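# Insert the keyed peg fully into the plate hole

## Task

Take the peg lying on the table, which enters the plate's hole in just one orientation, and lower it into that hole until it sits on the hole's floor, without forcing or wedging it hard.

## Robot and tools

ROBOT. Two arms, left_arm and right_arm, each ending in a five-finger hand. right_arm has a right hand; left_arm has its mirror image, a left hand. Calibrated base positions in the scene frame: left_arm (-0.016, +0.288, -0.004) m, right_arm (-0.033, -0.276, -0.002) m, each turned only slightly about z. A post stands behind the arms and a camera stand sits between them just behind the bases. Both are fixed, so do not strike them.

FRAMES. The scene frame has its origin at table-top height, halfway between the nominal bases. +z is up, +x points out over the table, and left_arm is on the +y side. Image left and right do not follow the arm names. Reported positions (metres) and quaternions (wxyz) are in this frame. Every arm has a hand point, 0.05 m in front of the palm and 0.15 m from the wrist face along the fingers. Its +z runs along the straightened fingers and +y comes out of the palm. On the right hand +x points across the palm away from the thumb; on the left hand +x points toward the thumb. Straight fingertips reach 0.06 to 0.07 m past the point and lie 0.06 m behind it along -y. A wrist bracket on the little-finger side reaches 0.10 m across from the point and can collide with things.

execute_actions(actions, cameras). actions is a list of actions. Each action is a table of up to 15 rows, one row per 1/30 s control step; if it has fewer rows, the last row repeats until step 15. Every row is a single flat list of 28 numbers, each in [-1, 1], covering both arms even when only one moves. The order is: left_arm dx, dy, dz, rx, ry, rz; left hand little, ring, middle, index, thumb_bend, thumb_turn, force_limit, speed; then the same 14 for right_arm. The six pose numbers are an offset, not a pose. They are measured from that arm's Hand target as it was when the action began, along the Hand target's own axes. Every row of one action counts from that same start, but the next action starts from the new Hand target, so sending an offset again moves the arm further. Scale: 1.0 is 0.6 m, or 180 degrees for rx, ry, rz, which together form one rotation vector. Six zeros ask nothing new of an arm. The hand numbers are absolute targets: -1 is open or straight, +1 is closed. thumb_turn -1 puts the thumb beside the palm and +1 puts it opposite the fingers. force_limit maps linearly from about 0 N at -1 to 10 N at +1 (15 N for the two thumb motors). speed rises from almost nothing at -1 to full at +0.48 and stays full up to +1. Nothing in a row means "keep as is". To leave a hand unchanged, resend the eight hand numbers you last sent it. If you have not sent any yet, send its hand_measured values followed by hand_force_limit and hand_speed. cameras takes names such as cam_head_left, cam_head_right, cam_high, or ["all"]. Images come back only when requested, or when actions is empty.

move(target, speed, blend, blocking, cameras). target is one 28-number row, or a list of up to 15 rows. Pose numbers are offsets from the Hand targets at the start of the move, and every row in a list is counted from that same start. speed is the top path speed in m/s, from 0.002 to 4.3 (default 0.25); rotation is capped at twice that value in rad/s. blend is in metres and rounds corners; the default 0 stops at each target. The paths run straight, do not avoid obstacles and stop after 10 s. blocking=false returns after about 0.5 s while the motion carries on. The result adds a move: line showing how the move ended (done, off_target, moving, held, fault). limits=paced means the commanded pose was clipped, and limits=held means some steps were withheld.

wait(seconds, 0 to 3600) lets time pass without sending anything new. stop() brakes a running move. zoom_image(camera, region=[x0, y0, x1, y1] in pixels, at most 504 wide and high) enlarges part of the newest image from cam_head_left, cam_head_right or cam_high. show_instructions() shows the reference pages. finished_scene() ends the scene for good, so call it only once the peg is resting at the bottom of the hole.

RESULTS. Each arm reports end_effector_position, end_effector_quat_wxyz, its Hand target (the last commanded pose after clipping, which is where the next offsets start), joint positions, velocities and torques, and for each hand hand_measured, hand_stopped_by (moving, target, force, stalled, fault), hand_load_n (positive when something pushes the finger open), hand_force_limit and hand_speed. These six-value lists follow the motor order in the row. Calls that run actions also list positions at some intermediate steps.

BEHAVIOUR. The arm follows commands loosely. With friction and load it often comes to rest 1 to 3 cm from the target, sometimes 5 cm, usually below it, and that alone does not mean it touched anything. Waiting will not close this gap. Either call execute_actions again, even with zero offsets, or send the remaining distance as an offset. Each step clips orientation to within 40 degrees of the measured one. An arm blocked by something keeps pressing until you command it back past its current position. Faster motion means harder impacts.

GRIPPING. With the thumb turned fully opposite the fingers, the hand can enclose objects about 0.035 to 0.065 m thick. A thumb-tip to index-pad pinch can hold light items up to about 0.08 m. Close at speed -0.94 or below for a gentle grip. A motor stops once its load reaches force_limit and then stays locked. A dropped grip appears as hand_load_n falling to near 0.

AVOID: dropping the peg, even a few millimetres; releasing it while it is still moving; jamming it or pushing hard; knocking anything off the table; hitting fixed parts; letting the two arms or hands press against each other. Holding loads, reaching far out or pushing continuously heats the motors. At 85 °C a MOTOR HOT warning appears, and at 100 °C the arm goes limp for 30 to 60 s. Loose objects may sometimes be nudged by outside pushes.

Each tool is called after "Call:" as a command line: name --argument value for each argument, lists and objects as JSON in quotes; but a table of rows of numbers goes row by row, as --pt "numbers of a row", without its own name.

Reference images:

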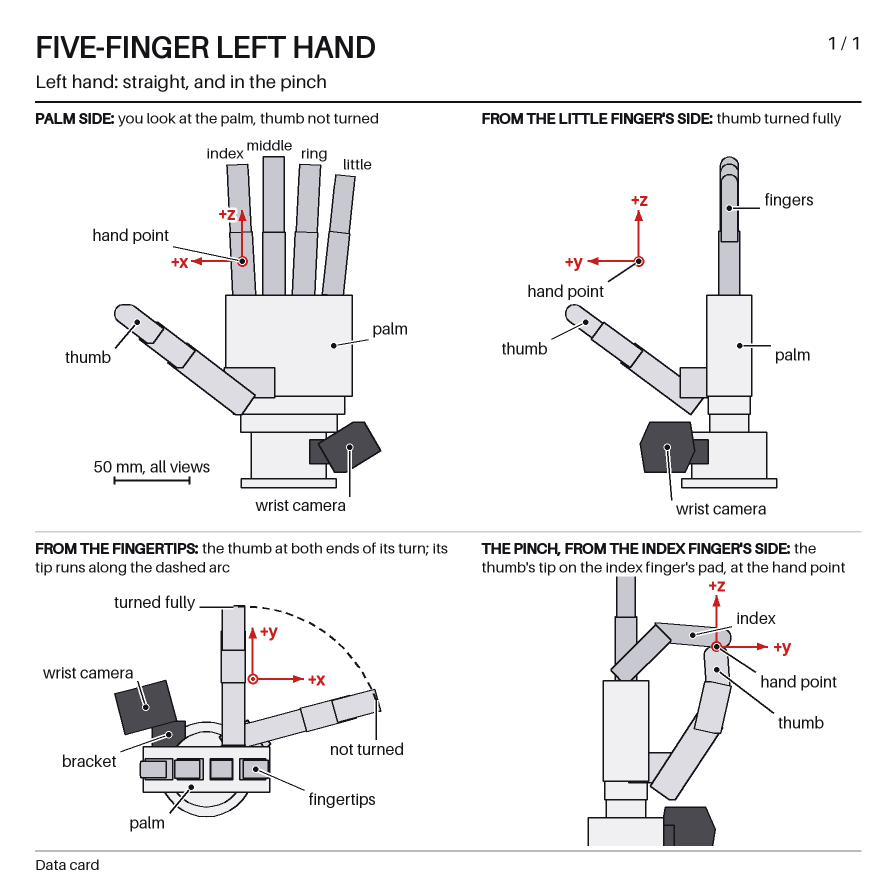

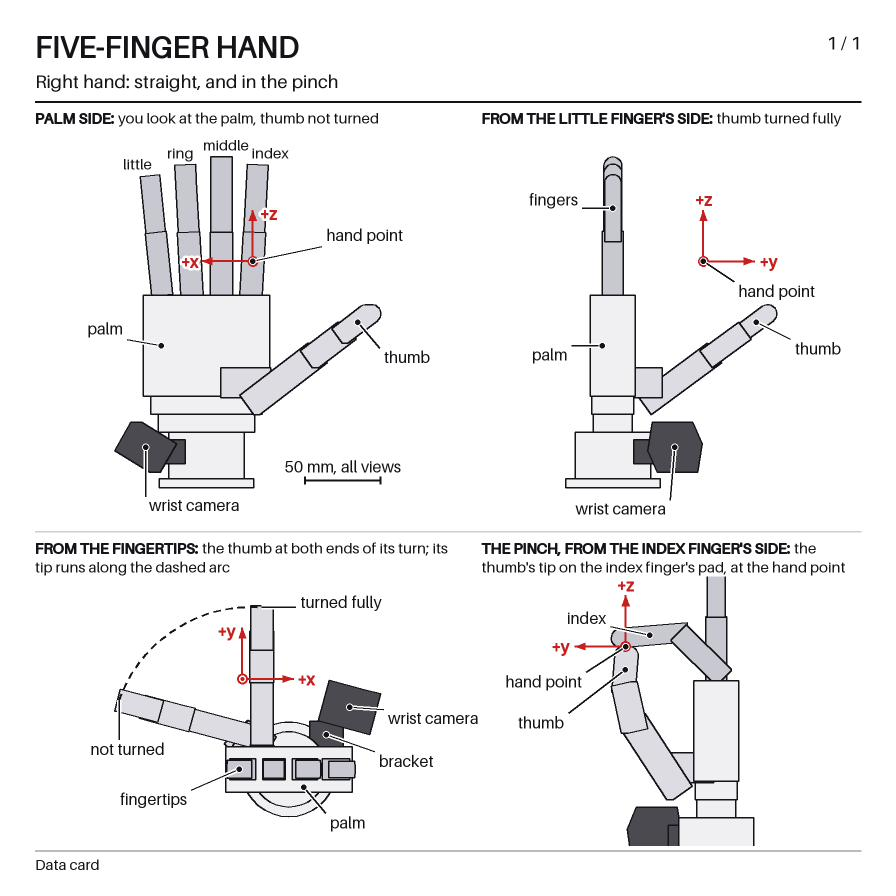

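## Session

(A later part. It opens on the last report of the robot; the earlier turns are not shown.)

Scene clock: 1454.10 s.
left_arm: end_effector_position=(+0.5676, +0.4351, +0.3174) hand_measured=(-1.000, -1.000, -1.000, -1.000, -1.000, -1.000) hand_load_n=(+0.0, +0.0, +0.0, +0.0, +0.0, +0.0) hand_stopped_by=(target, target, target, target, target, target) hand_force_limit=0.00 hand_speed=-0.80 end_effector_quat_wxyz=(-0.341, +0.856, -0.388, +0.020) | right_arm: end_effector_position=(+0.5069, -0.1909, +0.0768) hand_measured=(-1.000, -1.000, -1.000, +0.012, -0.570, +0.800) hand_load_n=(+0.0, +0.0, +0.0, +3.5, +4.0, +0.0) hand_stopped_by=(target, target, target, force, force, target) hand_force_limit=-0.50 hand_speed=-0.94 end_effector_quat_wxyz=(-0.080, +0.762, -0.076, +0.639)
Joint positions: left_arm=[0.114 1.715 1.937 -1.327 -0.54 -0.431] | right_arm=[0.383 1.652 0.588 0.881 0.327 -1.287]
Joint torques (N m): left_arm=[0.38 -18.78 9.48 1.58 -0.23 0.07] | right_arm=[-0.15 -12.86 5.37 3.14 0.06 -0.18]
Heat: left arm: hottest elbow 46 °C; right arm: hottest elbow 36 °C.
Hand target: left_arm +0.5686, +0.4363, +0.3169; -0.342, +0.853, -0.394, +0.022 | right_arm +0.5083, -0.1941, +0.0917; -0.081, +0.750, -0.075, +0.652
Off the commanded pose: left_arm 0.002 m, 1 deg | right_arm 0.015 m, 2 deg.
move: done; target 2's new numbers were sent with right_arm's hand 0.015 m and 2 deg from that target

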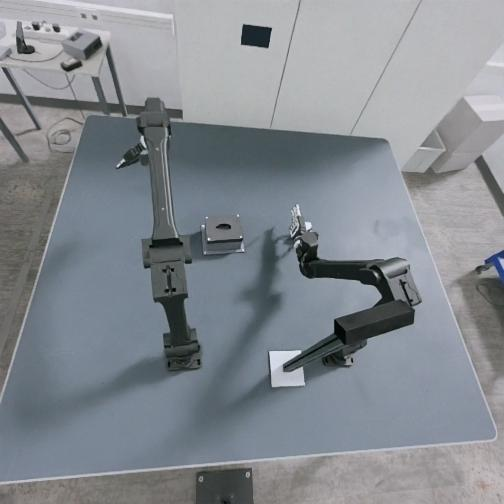

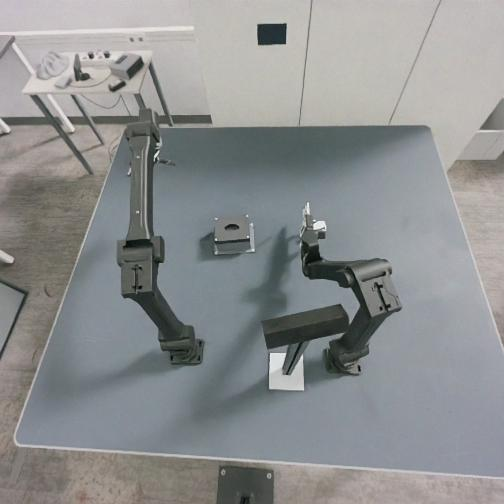

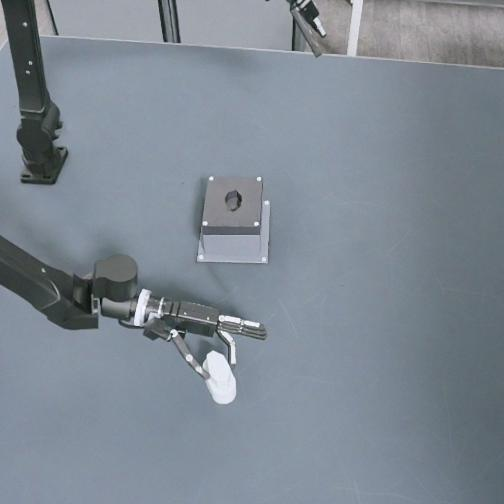

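Call:
move --target '[0,0,0,0,0,0,-1,-1,-1,-1,-1,-1,0,-0.8,0,0,0,0,0,0,-1,-1,-1,-0.2,-0.75,0.8,-0.5,-0.9]' --cameras '[]'

Call:
move --target '[0,0,0,0,0,0,-1,-1,-1,-1,-1,-1,0,-0.8,-0.0034,-0.0131,-0.0029,0,0,0,-1,-1,-1,-0.2,-0.75,0.8,-0.5,-0.9]' --cameras '["cam_high"]' --speed 0.08

Call:
zoom_image --camera "cam_high" --region '[180, 330, 260, 410]'

Scene clock: 1475.63 s.
left_arm: end_effector_position=(+0.5676, +0.4351, +0.3174) hand_measured=(-1.000, -1.000, -1.000, -1.000, -1.000, -1.000) hand_load_n=(+0.0, +0.0, +0.0, +0.0, -0.5, +0.0) hand_stopped_by=(target, target, target, target, target, target) hand_force_limit=0.00 hand_speed=-0.80 end_effector_quat_wxyz=(-0.341, +0.856, -0.388, +0.020) | right_arm: end_effector_position=(+0.5069, -0.1909, +0.0768) hand_measured=(-1.000, -1.000, -1.000, -0.200, -0.750, +0.800) hand_load_n=(+0.0, +0.0, +0.0, +0.0, +0.0, +0.0) hand_stopped_by=(target, target, target, target, target, target) hand_force_limit=-0.50 hand_speed=-0.90 end_effector_quat_wxyz=(-0.080, +0.762, -0.076, +0.639)
Joint positions: left_arm=[0.114 1.715 1.937 -1.327 -0.54 -0.431] | right_arm=[0.383 1.652 0.588 0.881 0.327 -1.287]
Joint torques (N m): left_arm=[0.44 -18.78 9.5 1.57 -0.23 0.07] | right_arm=[-0.09 -12.86 5.37 3.12 0.05 -0.17]
Heat: left arm: hottest elbow 46 °C; right arm: hottest elbow 36 °C.
Hand target: left_arm +0.5686, +0.4363, +0.3169; -0.342, +0.853, -0.394, +0.022 | right_arm +0.5083, -0.1941, +0.0917; -0.081, +0.750, -0.075, +0.652
Off the commanded pose: left_arm 0.002 m, 1 deg | right_arm 0.015 m, 2 deg.
move: done

Scene clock: 1476.27 s.
left_arm: end_effector_position=(+0.5676, +0.4351, +0.3174) hand_measured=(-1.000, -1.000, -1.000, -1.000, -1.000, -1.000) hand_load_n=(+0.0, +0.0, +0.0, +0.0, +0.0, +0.0) hand_stopped_by=(target, target, target, target, target, target) hand_force_limit=0.00 hand_speed=-0.80 end_effector_quat_wxyz=(-0.341, +0.856, -0.388, +0.020) | right_arm: end_effector_position=(+0.5056, -0.1894, +0.0771) hand_measured=(-1.000, -1.000, -1.000, -0.200, -0.750, +0.800) hand_load_n=(+0.0, +0.0, +0.0, +0.0, +0.0, +0.0) hand_stopped_by=(target, target, target, target, target, target) hand_force_limit=-0.50 hand_speed=-0.90 end_effector_quat_wxyz=(-0.077, +0.761, -0.078, +0.639)
Joint positions: left_arm=[0.114 1.715 1.937 -1.327 -0.54 -0.431] | right_arm=[0.391 1.652 0.588 0.881 0.341 -1.287]
Joint torques (N m): left_arm=[0.44 -18.84 9.5 1.58 -0.23 0.08] | right_arm=[0.91 -12.75 5.64 3.03 0.28 -0.14]
Heat: left arm: hottest elbow 46 °C; right arm: hottest elbow 36 °C.
Hand target: left_arm +0.5686, +0.4363, +0.3169; -0.342, +0.853, -0.394, +0.022 | right_arm +0.5064, -0.1859, +0.0917; -0.081, +0.750, -0.075, +0.652
Off the commanded pose: left_arm 0.002 m, 1 deg | right_arm 0.015 m, 2 deg.
move: off_target (right_arm)

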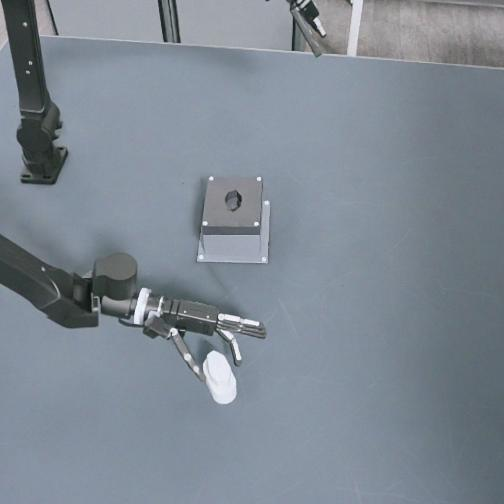

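Scaled by 6.300.

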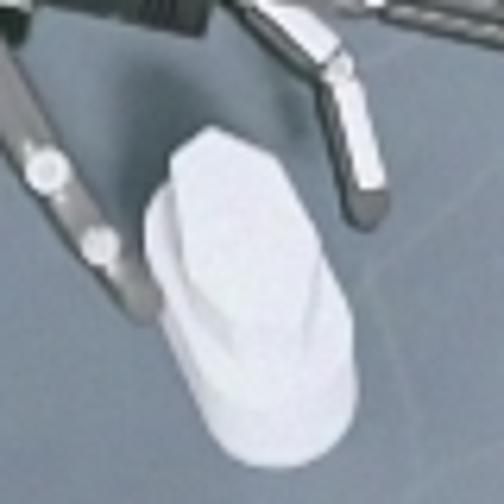

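Call:
move --target '[0,0,0,0,0,0,-1,-1,-1,-1,-1,-1,0,-0.8,0,0,0,0,0,0,-1,-1,-1,0.3,-0.1,0.8,-0.5,-0.94]' --cameras '["cam_high"]'

Call:
zoom_image --camera "cam_high" --region '[180, 330, 260, 410]'

Scene clock: 1496.10 s.
left_arm: end_effector_position=(+0.5676, +0.4351, +0.3174) hand_measured=(-1.000, -1.000, -1.000, -1.000, -1.000, -1.000) hand_load_n=(+0.0, +0.0, +0.0, +0.0, +0.0, +0.0) hand_stopped_by=(target, target, target, target, target, target) hand_force_limit=0.00 hand_speed=-0.80 end_effector_quat_wxyz=(-0.341, +0.856, -0.388, +0.020) | right_arm: end_effector_position=(+0.5056, -0.1894, +0.0771) hand_measured=(-1.000, -1.000, -1.000, +0.046, -0.618, +0.800) hand_load_n=(+0.0, +0.0, +0.0, +3.5, +3.5, +0.0) hand_stopped_by=(target, target, target, force, force, target) hand_force_limit=-0.50 hand_speed=-0.94 end_effector_quat_wxyz=(-0.077, +0.761, -0.078, +0.639)
Joint positions: left_arm=[0.114 1.715 1.937 -1.327 -0.54 -0.431] | right_arm=[0.391 1.652 0.588 0.881 0.342 -1.287]
Joint torques (N m): left_arm=[0.44 -18.78 9.5 1.58 -0.23 0.08] | right_arm=[1.08 -12.69 5.65 3.03 0.27 -0.15]
Heat: left arm: hottest elbow 46 °C; right arm: hottest elbow 36 °C.
Hand target: left_arm +0.5686, +0.4363, +0.3169; -0.342, +0.853, -0.394, +0.022 | right_arm +0.5064, -0.1860, +0.0917; -0.081, +0.750, -0.075, +0.652
Off the commanded pose: left_arm 0.002 m, 1 deg | right_arm 0.015 m, 2 deg.
move: done

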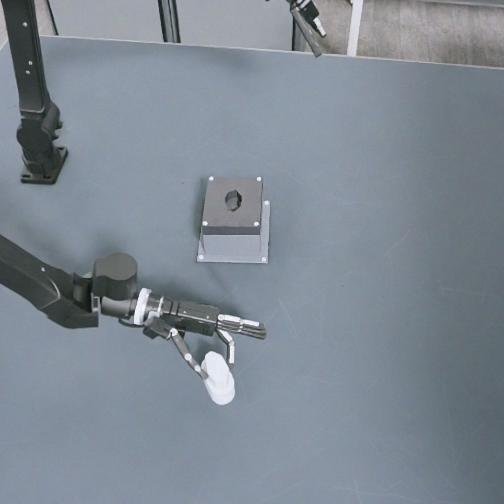

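Scaled by 6.300.

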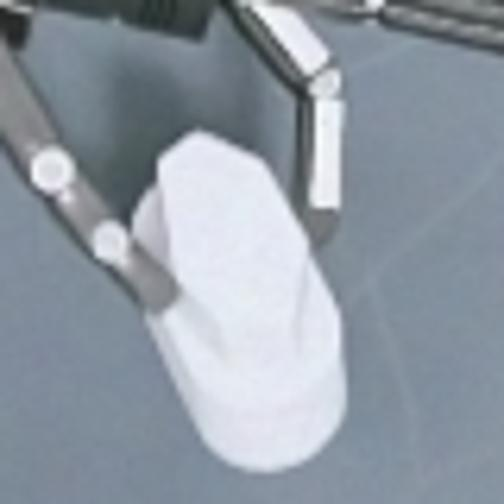

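Call:
move --target '[0,0,0,0,0,0,-1,-1,-1,-1,-1,-1,0,-0.8,0,0,0,0,0,0,-1,-1,-1,0.4,-0.05,0.8,0.1,-0.94]' --cameras '["cam_high"]'

Call:
zoom_image --camera "cam_high" --region '[180, 330, 260, 410]'

Scene clock: 1505.00 s.
left_arm: end_effector_position=(+0.5676, +0.4351, +0.3174) hand_measured=(-1.000, -1.000, -1.000, -1.000, -1.000, -1.000) hand_load_n=(+0.0, +0.0, +0.0, +0.0, +0.0, +0.0) hand_stopped_by=(target, target, target, target, target, target) hand_force_limit=0.00 hand_speed=-0.80 end_effector_quat_wxyz=(-0.341, +0.856, -0.388, +0.020) | right_arm: end_effector_position=(+0.5056, -0.1894, +0.0771) hand_measured=(-1.000, -1.000, -1.000, +0.062, -0.594, +0.800) hand_load_n=(+0.0, +0.0, +0.0, +7.5, +8.0, +0.0) hand_stopped_by=(target, target, target, force, force, target) hand_force_limit=0.10 hand_speed=-0.94 end_effector_quat_wxyz=(-0.077, +0.761, -0.078, +0.639)
Joint positions: left_arm=[0.114 1.715 1.937 -1.327 -0.54 -0.431] | right_arm=[0.391 1.652 0.588 0.881 0.342 -1.287]
Joint torques (N m): left_arm=[0.44 -18.84 9.48 1.58 -0.23 0.08] | right_arm=[1.08 -12.81 5.63 3.04 0.27 -0.14]
Heat: left arm: hottest elbow 46 °C; right arm: hottest elbow 36 °C.
Hand target: left_arm +0.5686, +0.4363, +0.3169; -0.342, +0.853, -0.394, +0.022 | right_arm +0.5064, -0.1860, +0.0917; -0.081, +0.750, -0.075, +0.652
Off the commanded pose: left_arm 0.002 m, 1 deg | right_arm 0.015 m, 2 deg.
move: done

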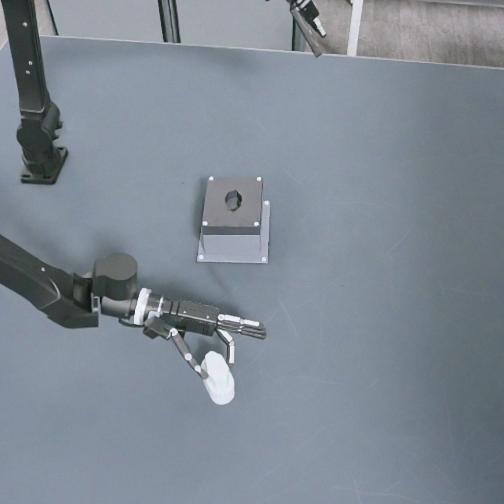

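Scaled by 6.300.

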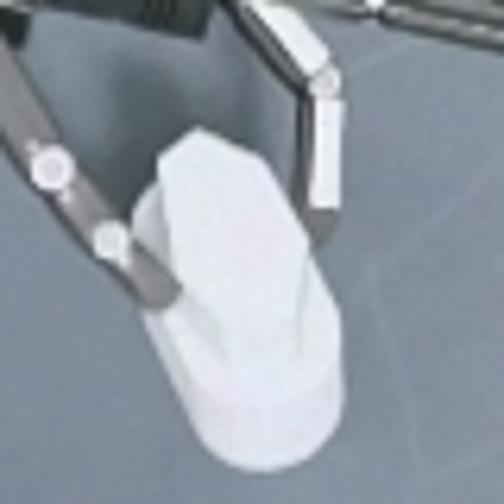

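Call:
move --target '[0,0,0,0,0,0,-1,-1,-1,-1,-1,-1,0,-0.8,0.3532,-0.0821,-0.0546,0,0,0,-1,-1,-1,0.4,-0.05,0.8,0.1,-0.94]' --cameras '["all"]' --speed 0.15

Call:
zoom_image --camera "cam_high" --region '[120, 210, 280, 330]'

Call:
zoom_image --camera "cam_head_right" --region '[270, 170, 350, 250]'

Scene clock: 1516.00 s.
left_arm: end_effector_position=(+0.5676, +0.4351, +0.3174) hand_measured=(-1.000, -1.000, -1.000, -1.000, -1.000, -1.000) hand_load_n=(+0.0, +0.0, -0.5, +0.0, -0.5, +0.0) hand_stopped_by=(target, target, target, target, target, target) hand_force_limit=0.00 hand_speed=-0.80 end_effector_quat_wxyz=(-0.341, +0.856, -0.388, +0.020) | right_arm: end_effector_position=(+0.4897, -0.1933, +0.2626) hand_measured=(-1.000, -1.000, -1.000, +0.062, -0.594, +0.800) hand_load_n=(+0.0, +0.0, +0.0, +7.5, +8.0, -0.5) hand_stopped_by=(target, target, target, force, force, target) hand_force_limit=0.10 hand_speed=-0.94 end_effector_quat_wxyz=(-0.069, +0.776, -0.073, +0.623)
Joint positions: left_arm=[0.114 1.715 1.937 -1.327 -0.54 -0.431] | right_arm=[0.397 1.176 0.797 0.148 0.346 -1.287]
Joint torques (N m): left_arm=[0.44 -18.84 9.5 1.58 -0.23 0.07] | right_arm=[1.26 -9.7 16.06 2.35 0.33 -0.12]
Heat: left arm: hottest elbow 46 °C; right arm: hottest elbow 36 °C.
Hand target: left_arm +0.5686, +0.4363, +0.3169; -0.342, +0.853, -0.394, +0.022 | right_arm +0.5036, -0.1849, +0.3117; -0.081, +0.750, -0.075, +0.652
Off the commanded pose: left_arm 0.002 m, 1 deg | right_arm 0.052 m, 5 deg.
move: off_target (right_arm)

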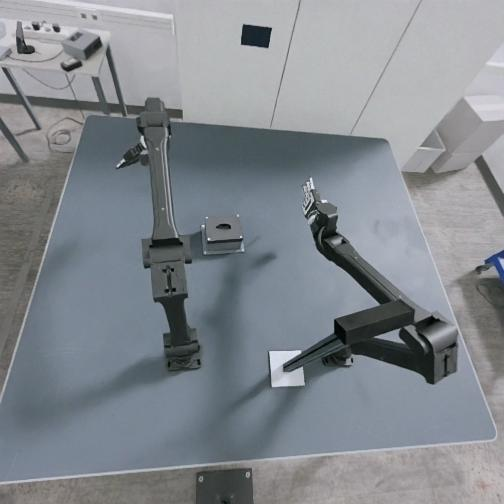

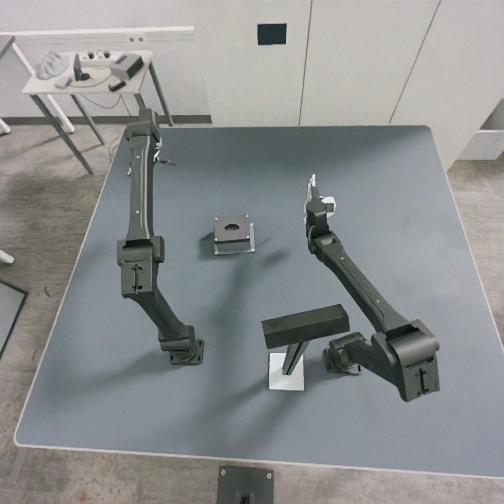

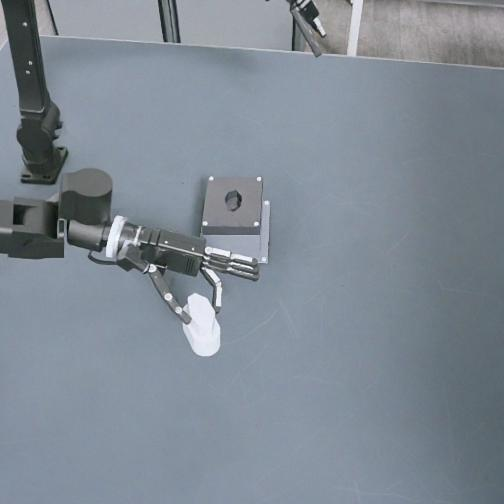

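Scaled by 3.150.

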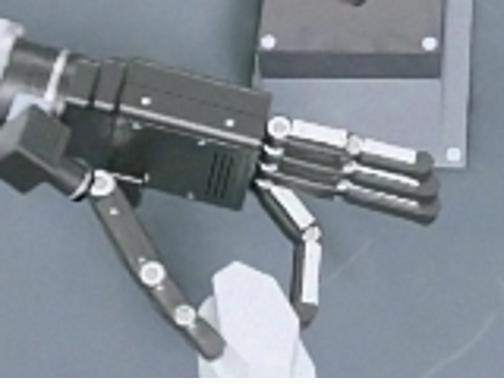

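Scaled by 6.300.

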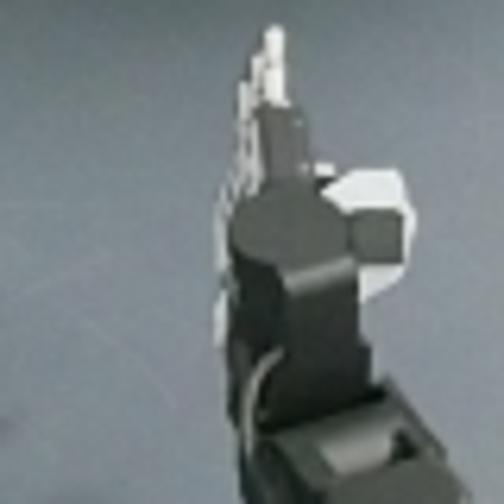

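Call:
move --target '[0,0,0,0,0,0,-1,-1,-1,-1,-1,-1,0,-0.8,0.04,0,0,0,0,0.1667,-1,-1,-1,0.4,-0.05,0.8,0.1,-0.94]' --cameras '["all"]' --speed 0.15

Call:
zoom_image --camera "cam_high" --region '[120, 210, 280, 350]'

Call:
zoom_image --camera "cam_head_right" --region '[270, 170, 350, 250]'

Scene clock: 1595.93 s.
left_arm: end_effector_position=(+0.5676, +0.4351, +0.3174) hand_measured=(-1.000, -1.000, -1.000, -1.000, -1.000, -1.000) hand_load_n=(+0.0, -0.5, +0.0, +0.0, -0.5, +0.0) hand_stopped_by=(target, target, target, target, target, target) hand_force_limit=0.00 hand_speed=-0.80 end_effector_quat_wxyz=(-0.341, +0.856, -0.388, +0.020) | right_arm: end_effector_position=(+0.4926, -0.1917, +0.2754) hand_measured=(-1.000, -1.000, -1.000, +0.062, -0.594, +0.800) hand_load_n=(-0.5, +0.0, +0.0, +7.5, +8.0, -1.0) hand_stopped_by=(target, target, target, force, force, target) hand_force_limit=0.10 hand_speed=-0.94 end_effector_quat_wxyz=(-0.222, +0.740, -0.263, +0.578)
Joint positions: left_arm=[0.114 1.715 1.937 -1.327 -0.54 -0.431] | right_arm=[0.318 1.142 0.873 0.025 0.26 -0.799]
Joint torques (N m): left_arm=[0.44 -18.84 9.5 1.57 -0.23 0.07] | right_arm=[-0.15 -10.34 16.98 2.33 0.11 0.04]
Heat: left arm: hottest elbow 46 °C; right arm: hottest elbow 47 °C.
Hand target: left_arm +0.5686, +0.4363, +0.3169; -0.342, +0.853, -0.394, +0.022 | right_arm +0.5069, -0.1903, +0.3349; -0.247, +0.705, -0.267, +0.609
Off the commanded pose: left_arm 0.002 m, 1 deg | right_arm 0.061 m, 6 deg.
move: off_target (right_arm)

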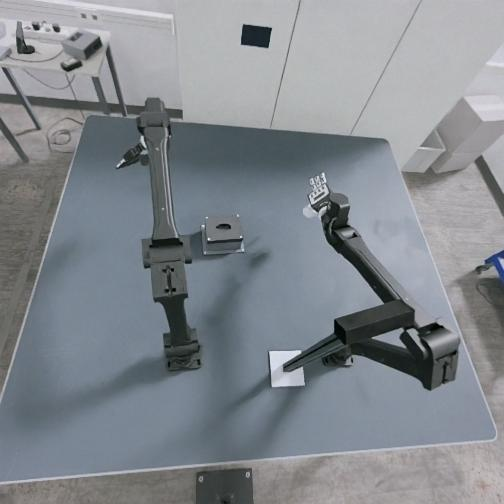

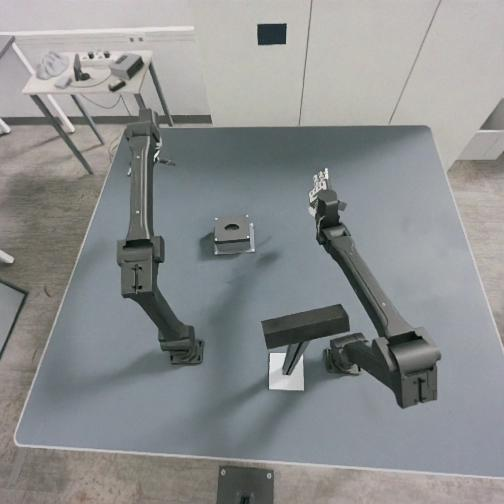

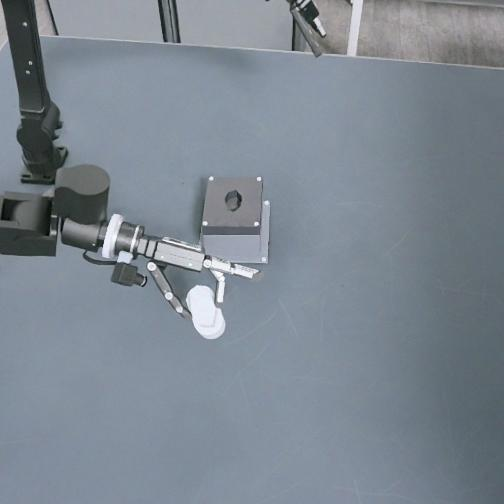

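Scaled by 3.150.

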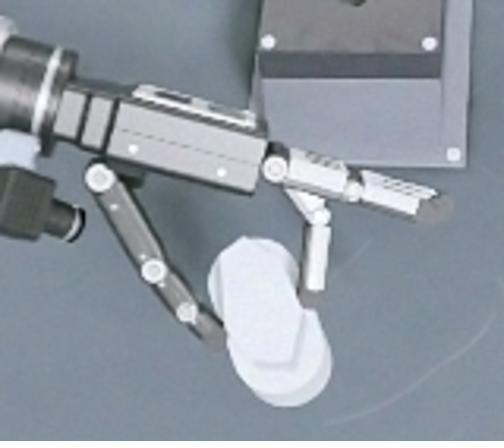

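Scaled by 6.300.

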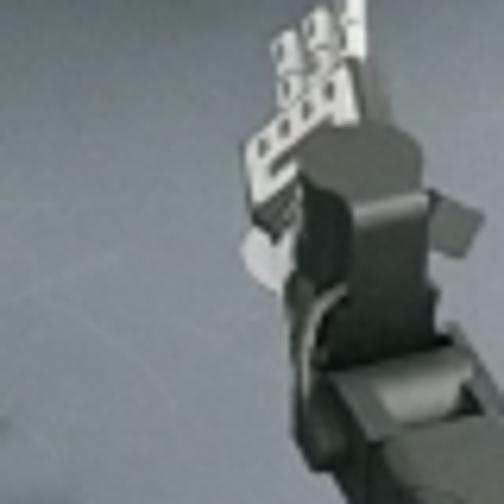

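Call:
move --target '[0,0,0,0,0,0,-1,-1,-1,-1,-1,-1,0,-0.8,0,0,0,0,0,0.2222,-1,-1,-1,0.4,-0.05,0.8,0.1,-0.94]' --cameras '["all"]' --speed 0.15

Call:
zoom_image --camera "cam_high" --region '[120, 210, 280, 350]'

Call:
zoom_image --camera "cam_head_left" --region '[270, 170, 350, 250]'

Scene clock: 1606.60 s.
left_arm: end_effector_position=(+0.5676, +0.4351, +0.3174) hand_measured=(-1.000, -1.000, -1.000, -1.000, -1.000, -1.000) hand_load_n=(+0.0, +0.0, +0.0, +0.0, +0.0, +0.0) hand_stopped_by=(target, target, target, target, target, target) hand_force_limit=0.00 hand_speed=-0.80 end_effector_quat_wxyz=(-0.341, +0.856, -0.388, +0.020) | right_arm: end_effector_position=(+0.4963, -0.1903, +0.2815) hand_measured=(-1.000, -1.000, -1.000, +0.062, -0.594, +0.800) hand_load_n=(+0.0, +0.0, +0.0, +7.0, +7.5, -0.5) hand_stopped_by=(target, target, target, force, force, target) hand_force_limit=0.10 hand_speed=-0.94 end_effector_quat_wxyz=(-0.410, +0.603, -0.500, +0.467)
Joint positions: left_arm=[0.114 1.715 1.937 -1.327 -0.54 -0.431] | right_arm=[0.193 1.12 0.873 0.015 0.137 -0.126]
Joint torques (N m): left_arm=[0.44 -18.78 9.5 1.58 -0.24 0.08] | right_arm=[-0.09 -10.23 15.57 2.69 0.07 0.15]
Heat: left arm: hottest elbow 46 °C; right arm: hottest elbow 45 °C.
Hand target: left_arm +0.5686, +0.4363, +0.3169; -0.342, +0.853, -0.394, +0.022 | right_arm +0.5070, -0.1902, +0.3349; -0.440, +0.571, -0.492, +0.488
Off the commanded pose: left_arm 0.002 m, 1 deg | right_arm 0.054 m, 6 deg.
move: off_target (right_arm)

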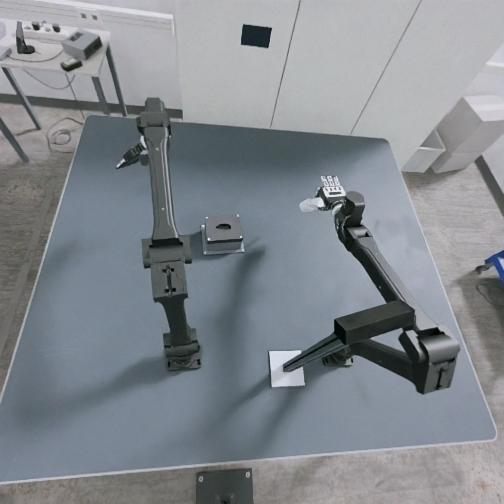

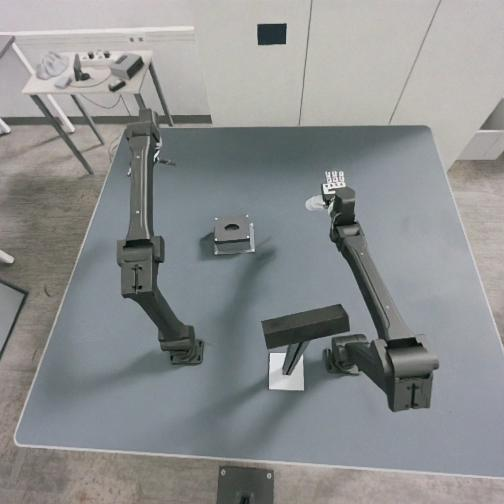

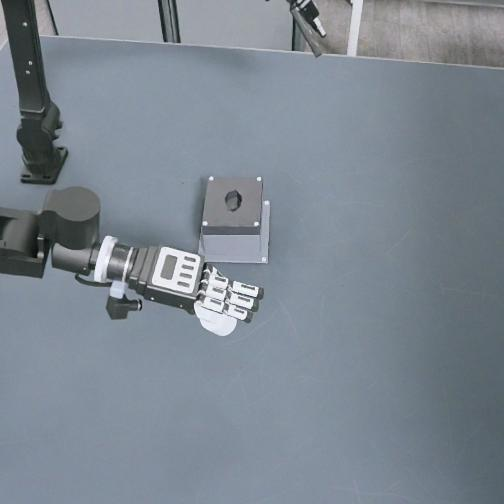

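Scaled by 3.150.

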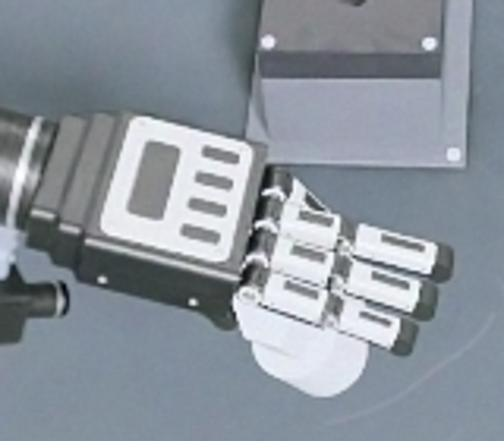

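Scaled by 6.300.

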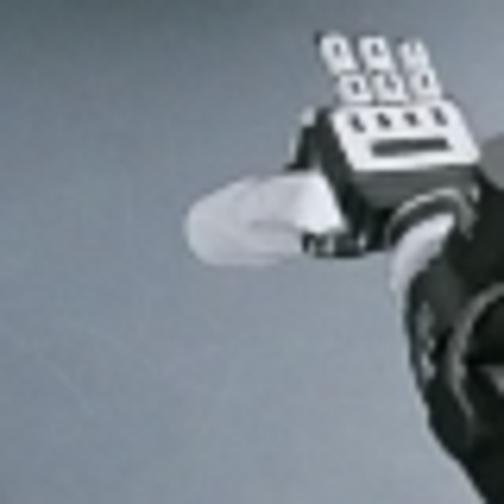

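Call:
move --target '[0,0,0,0,0,0,-1,-1,-1,-1,-1,-1,0,-0.8,-0.2658,-0.0245,-0.0043,-0.1053,-0.2447,0.5843,-1,-1,-1,0.4,-0.05,0.8,0.1,-0.94]' --cameras '["all"]' --speed 0.2

Call:
zoom_image --camera "cam_high" --region '[120, 180, 280, 320]'

Call:
zoom_image --camera "cam_head_left" --region '[230, 170, 310, 250]'

Call:
zoom_image --camera "cam_head_right" --region '[230, 170, 310, 250]'

Scene clock: 1643.23 s.
left_arm: end_effector_position=(+0.5676, +0.4351, +0.3174) hand_measured=(-1.000, -1.000, -1.000, -1.000, -1.000, -1.000) hand_load_n=(+0.0, +0.0, +0.0, +0.0, +0.0, +0.0) hand_stopped_by=(target, target, target, target, target, target) hand_force_limit=0.00 hand_speed=-0.80 end_effector_quat_wxyz=(-0.341, +0.856, -0.388, +0.020) | right_arm: end_effector_position=(+0.5024, -0.0324, +0.3201) hand_measured=(-1.000, -1.000, -1.000, +0.062, -0.594, +0.800) hand_load_n=(+0.0, +0.0, +0.0, +6.0, +5.5, -1.0) hand_stopped_by=(target, target, target, force, force, target) hand_force_limit=0.10 hand_speed=-0.94 end_effector_quat_wxyz=(+0.683, -0.148, +0.639, +0.322)
Joint positions: left_arm=[0.114 1.715 1.937 -1.327 -0.54 -0.431] | right_arm=[0.229 1.561 0.78 0.939 -0.46 1.854]
Joint torques (N m): left_arm=[0.44 -18.84 9.48 1.58 -0.24 0.08] | right_arm=[0.32 -12.04 8.03 3.34 0.24 0.32]
Heat: left arm: hottest elbow 46 °C; right arm: hottest elbow 44 °C.
Hand target: left_arm +0.5686, +0.4363, +0.3169; -0.342, +0.853, -0.394, +0.022 | right_arm +0.4998, -0.0302, +0.3300; +0.689, -0.144, +0.628, +0.332
Off the commanded pose: left_arm 0.002 m, 1 deg | right_arm 0.010 m, 2 deg.
move: done

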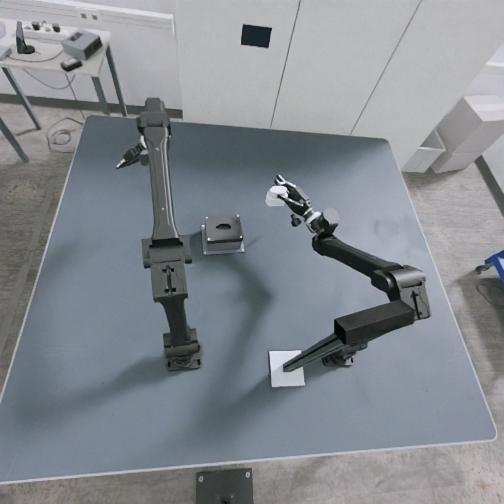

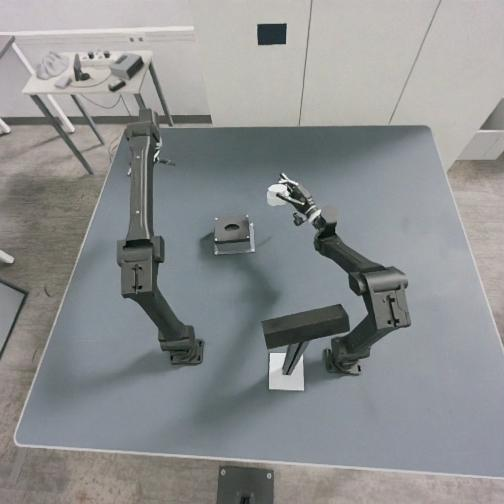

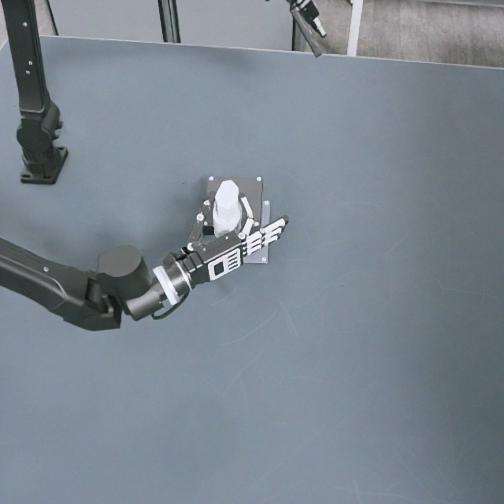

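Scaled by 3.150.

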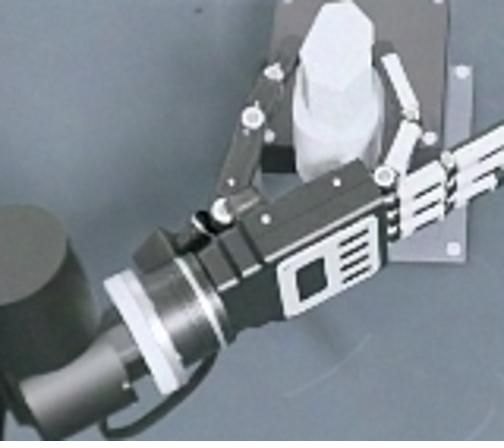

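Scaled by 6.300.

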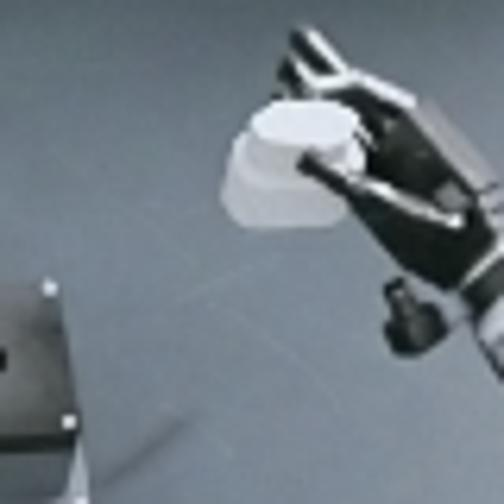

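Scaled by 6.300.

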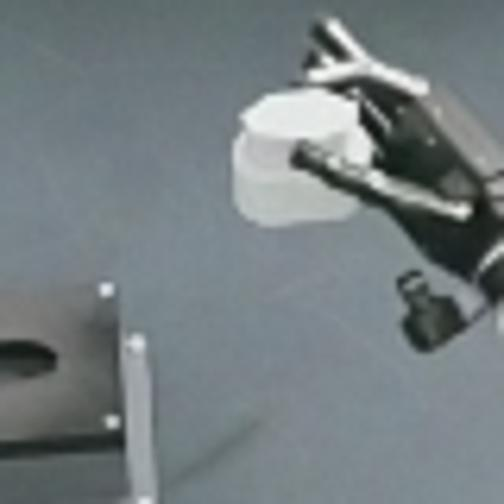

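Call:
wait --seconds 0 --cameras '["all"]'

Scene clock: 1815.97 s.
left_arm: end_effector_position=(+0.5676, +0.4351, +0.3174) hand_measured=(-1.000, -1.000, -1.000, -1.000, -1.000, -1.000) hand_load_n=(+0.0, +0.0, +0.0, +0.0, +0.0, +0.0) hand_stopped_by=(target, target, target, target, target, target) hand_force_limit=0.00 hand_speed=-0.80 end_effector_quat_wxyz=(-0.341, +0.856, -0.388, +0.020) | right_arm: end_effector_position=(+0.5024, -0.0324, +0.3201) hand_measured=(-1.000, -1.000, -1.000, +0.062, -0.594, +0.800) hand_load_n=(+0.0, +0.0, +0.0, +6.0, +6.0, -1.5) hand_stopped_by=(target, target, target, force, force, target) hand_force_limit=0.10 hand_speed=-0.94 end_effector_quat_wxyz=(+0.683, -0.148, +0.639, +0.322)
Joint positions: left_arm=[0.114 1.715 1.937 -1.327 -0.54 -0.431] | right_arm=[0.229 1.561 0.78 0.939 -0.46 1.854]
Joint torques (N m): left_arm=[0.44 -18.78 9.5 1.57 -0.24 0.08] | right_arm=[1.14 -11.99 8.03 3.36 0.27 0.27]
Heat: left arm: hottest elbow 46 °C; right arm: hottest elbow 39 °C.
Hand target: left_arm +0.5686, +0.4363, +0.3169; -0.342, +0.853, -0.394, +0.022 | right_arm +0.4998, -0.0302, +0.3300; +0.689, -0.144, +0.628, +0.332
Off the commanded pose: left_arm 0.002 m, 1 deg | right_arm 0.010 m, 2 deg.

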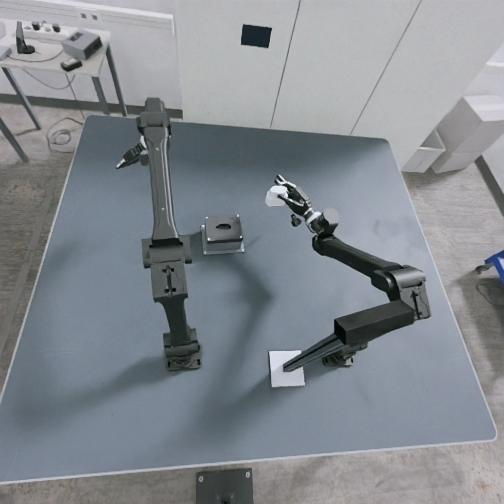

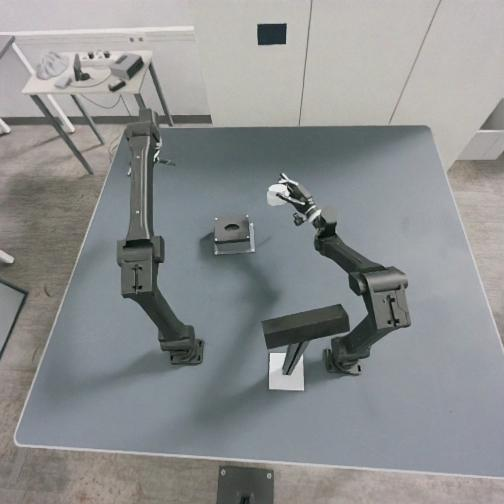

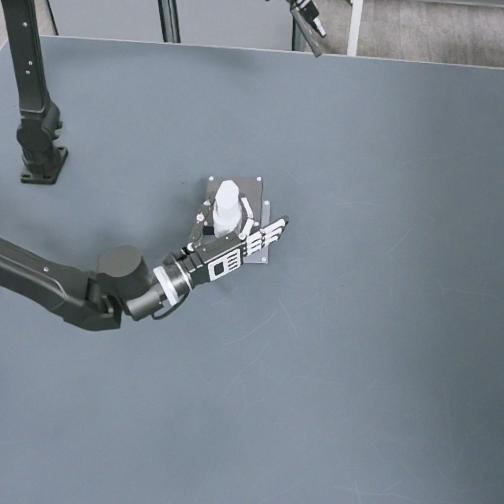

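Call:
zoom_image --camera "cam_high" --region '[170, 150, 310, 290]'

Call:
zoom_image --camera "cam_head_right" --region '[240, 160, 340, 260]'

Call:
zoom_image --camera "cam_head_left" --region '[240, 160, 340, 260]'

Scaled by 3.600.

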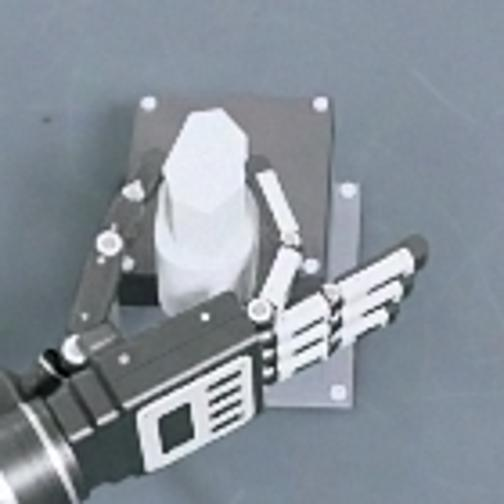

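Scaled by 5.040.

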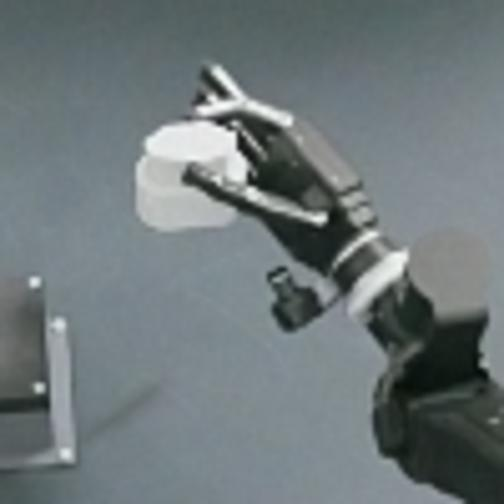

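Scaled by 5.040.

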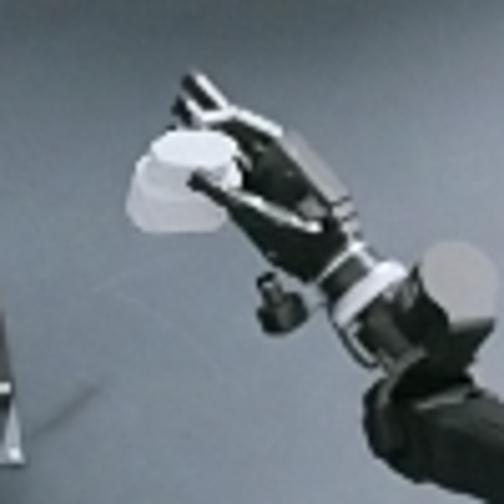

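Call:
move --target '[0.084,0.196,-0.142,-0.158,0.588,-0.3645,-1,-1,-0.5,-0.5,-0.9,1,-0.5,0,0,0,0,0,0,0,-1,-1,-1,0.4,-0.05,0.8,0.1,-0.94]' --speed 0.35 --cameras '["all"]'

Scene clock: 1971.50 s.
left_arm: end_effector_position=(+0.4984, +0.3048, +0.3081) hand_measured=(-1.000, -1.000, -0.500, -1.000, -0.900, +1.000) hand_load_n=(+0.0, +0.0, +0.0, +0.0, +0.0, +0.0) hand_stopped_by=(target, target, target, fault, target, target) hand_force_limit=-0.50 hand_speed=0.00 end_effector_quat_wxyz=(+0.273, +0.633, -0.061, +0.722) | right_arm: end_effector_position=(+0.5024, -0.0324, +0.3201) hand_measured=(-1.000, -1.000, -1.000, +0.062, -0.594, +0.800) hand_load_n=(+0.0, +0.0, +0.0, +5.5, +6.0, -1.5) hand_stopped_by=(target, target, target, force, force, target) hand_force_limit=0.10 hand_speed=-0.94 end_effector_quat_wxyz=(+0.683, -0.148, +0.639, +0.322)
Joint positions: left_arm=[0.321 1.573 0.671 1.182 0.802 -2.04] | right_arm=[0.229 1.561 0.78 0.939 -0.46 1.854]
Joint torques (N m): left_arm=[-0.91 -10.4 6.24 2.19 -0.23 -0.34] | right_arm=[1.08 -12.04 8.03 3.36 0.27 0.27]
Heat: left arm: hottest elbow 46 °C; right arm: hottest elbow 38 °C.
Hand target: left_arm +0.4999, +0.2999, +0.2999; +0.323, +0.610, -0.039, +0.723 | right_arm +0.4998, -0.0302, +0.3300; +0.689, -0.144, +0.628, +0.332
Off the commanded pose: left_arm 0.010 m, 7 deg | right_arm 0.010 m, 2 deg.
joint sent to its limit (left arm) — joint 6 (wrist roll), lower limit. The joint targets are off in orientation, not in position.
move: off_target (left_arm)

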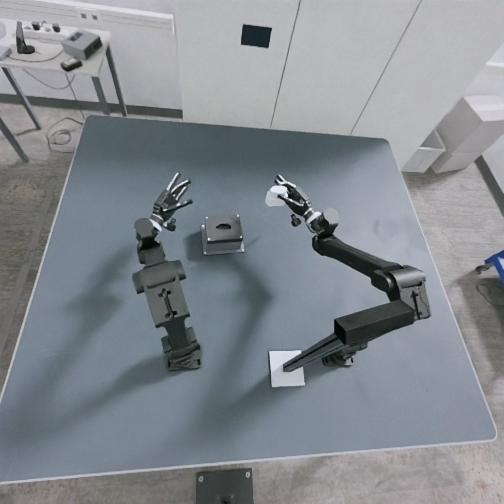

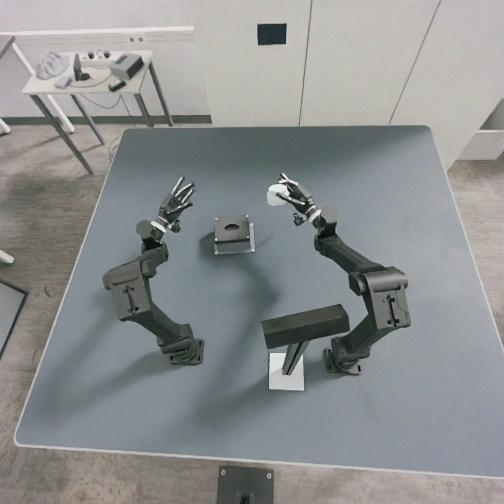

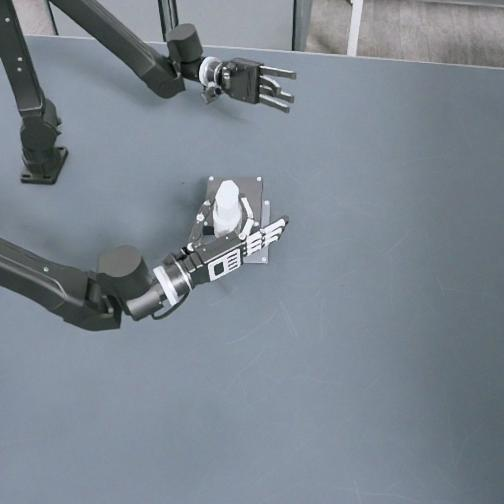

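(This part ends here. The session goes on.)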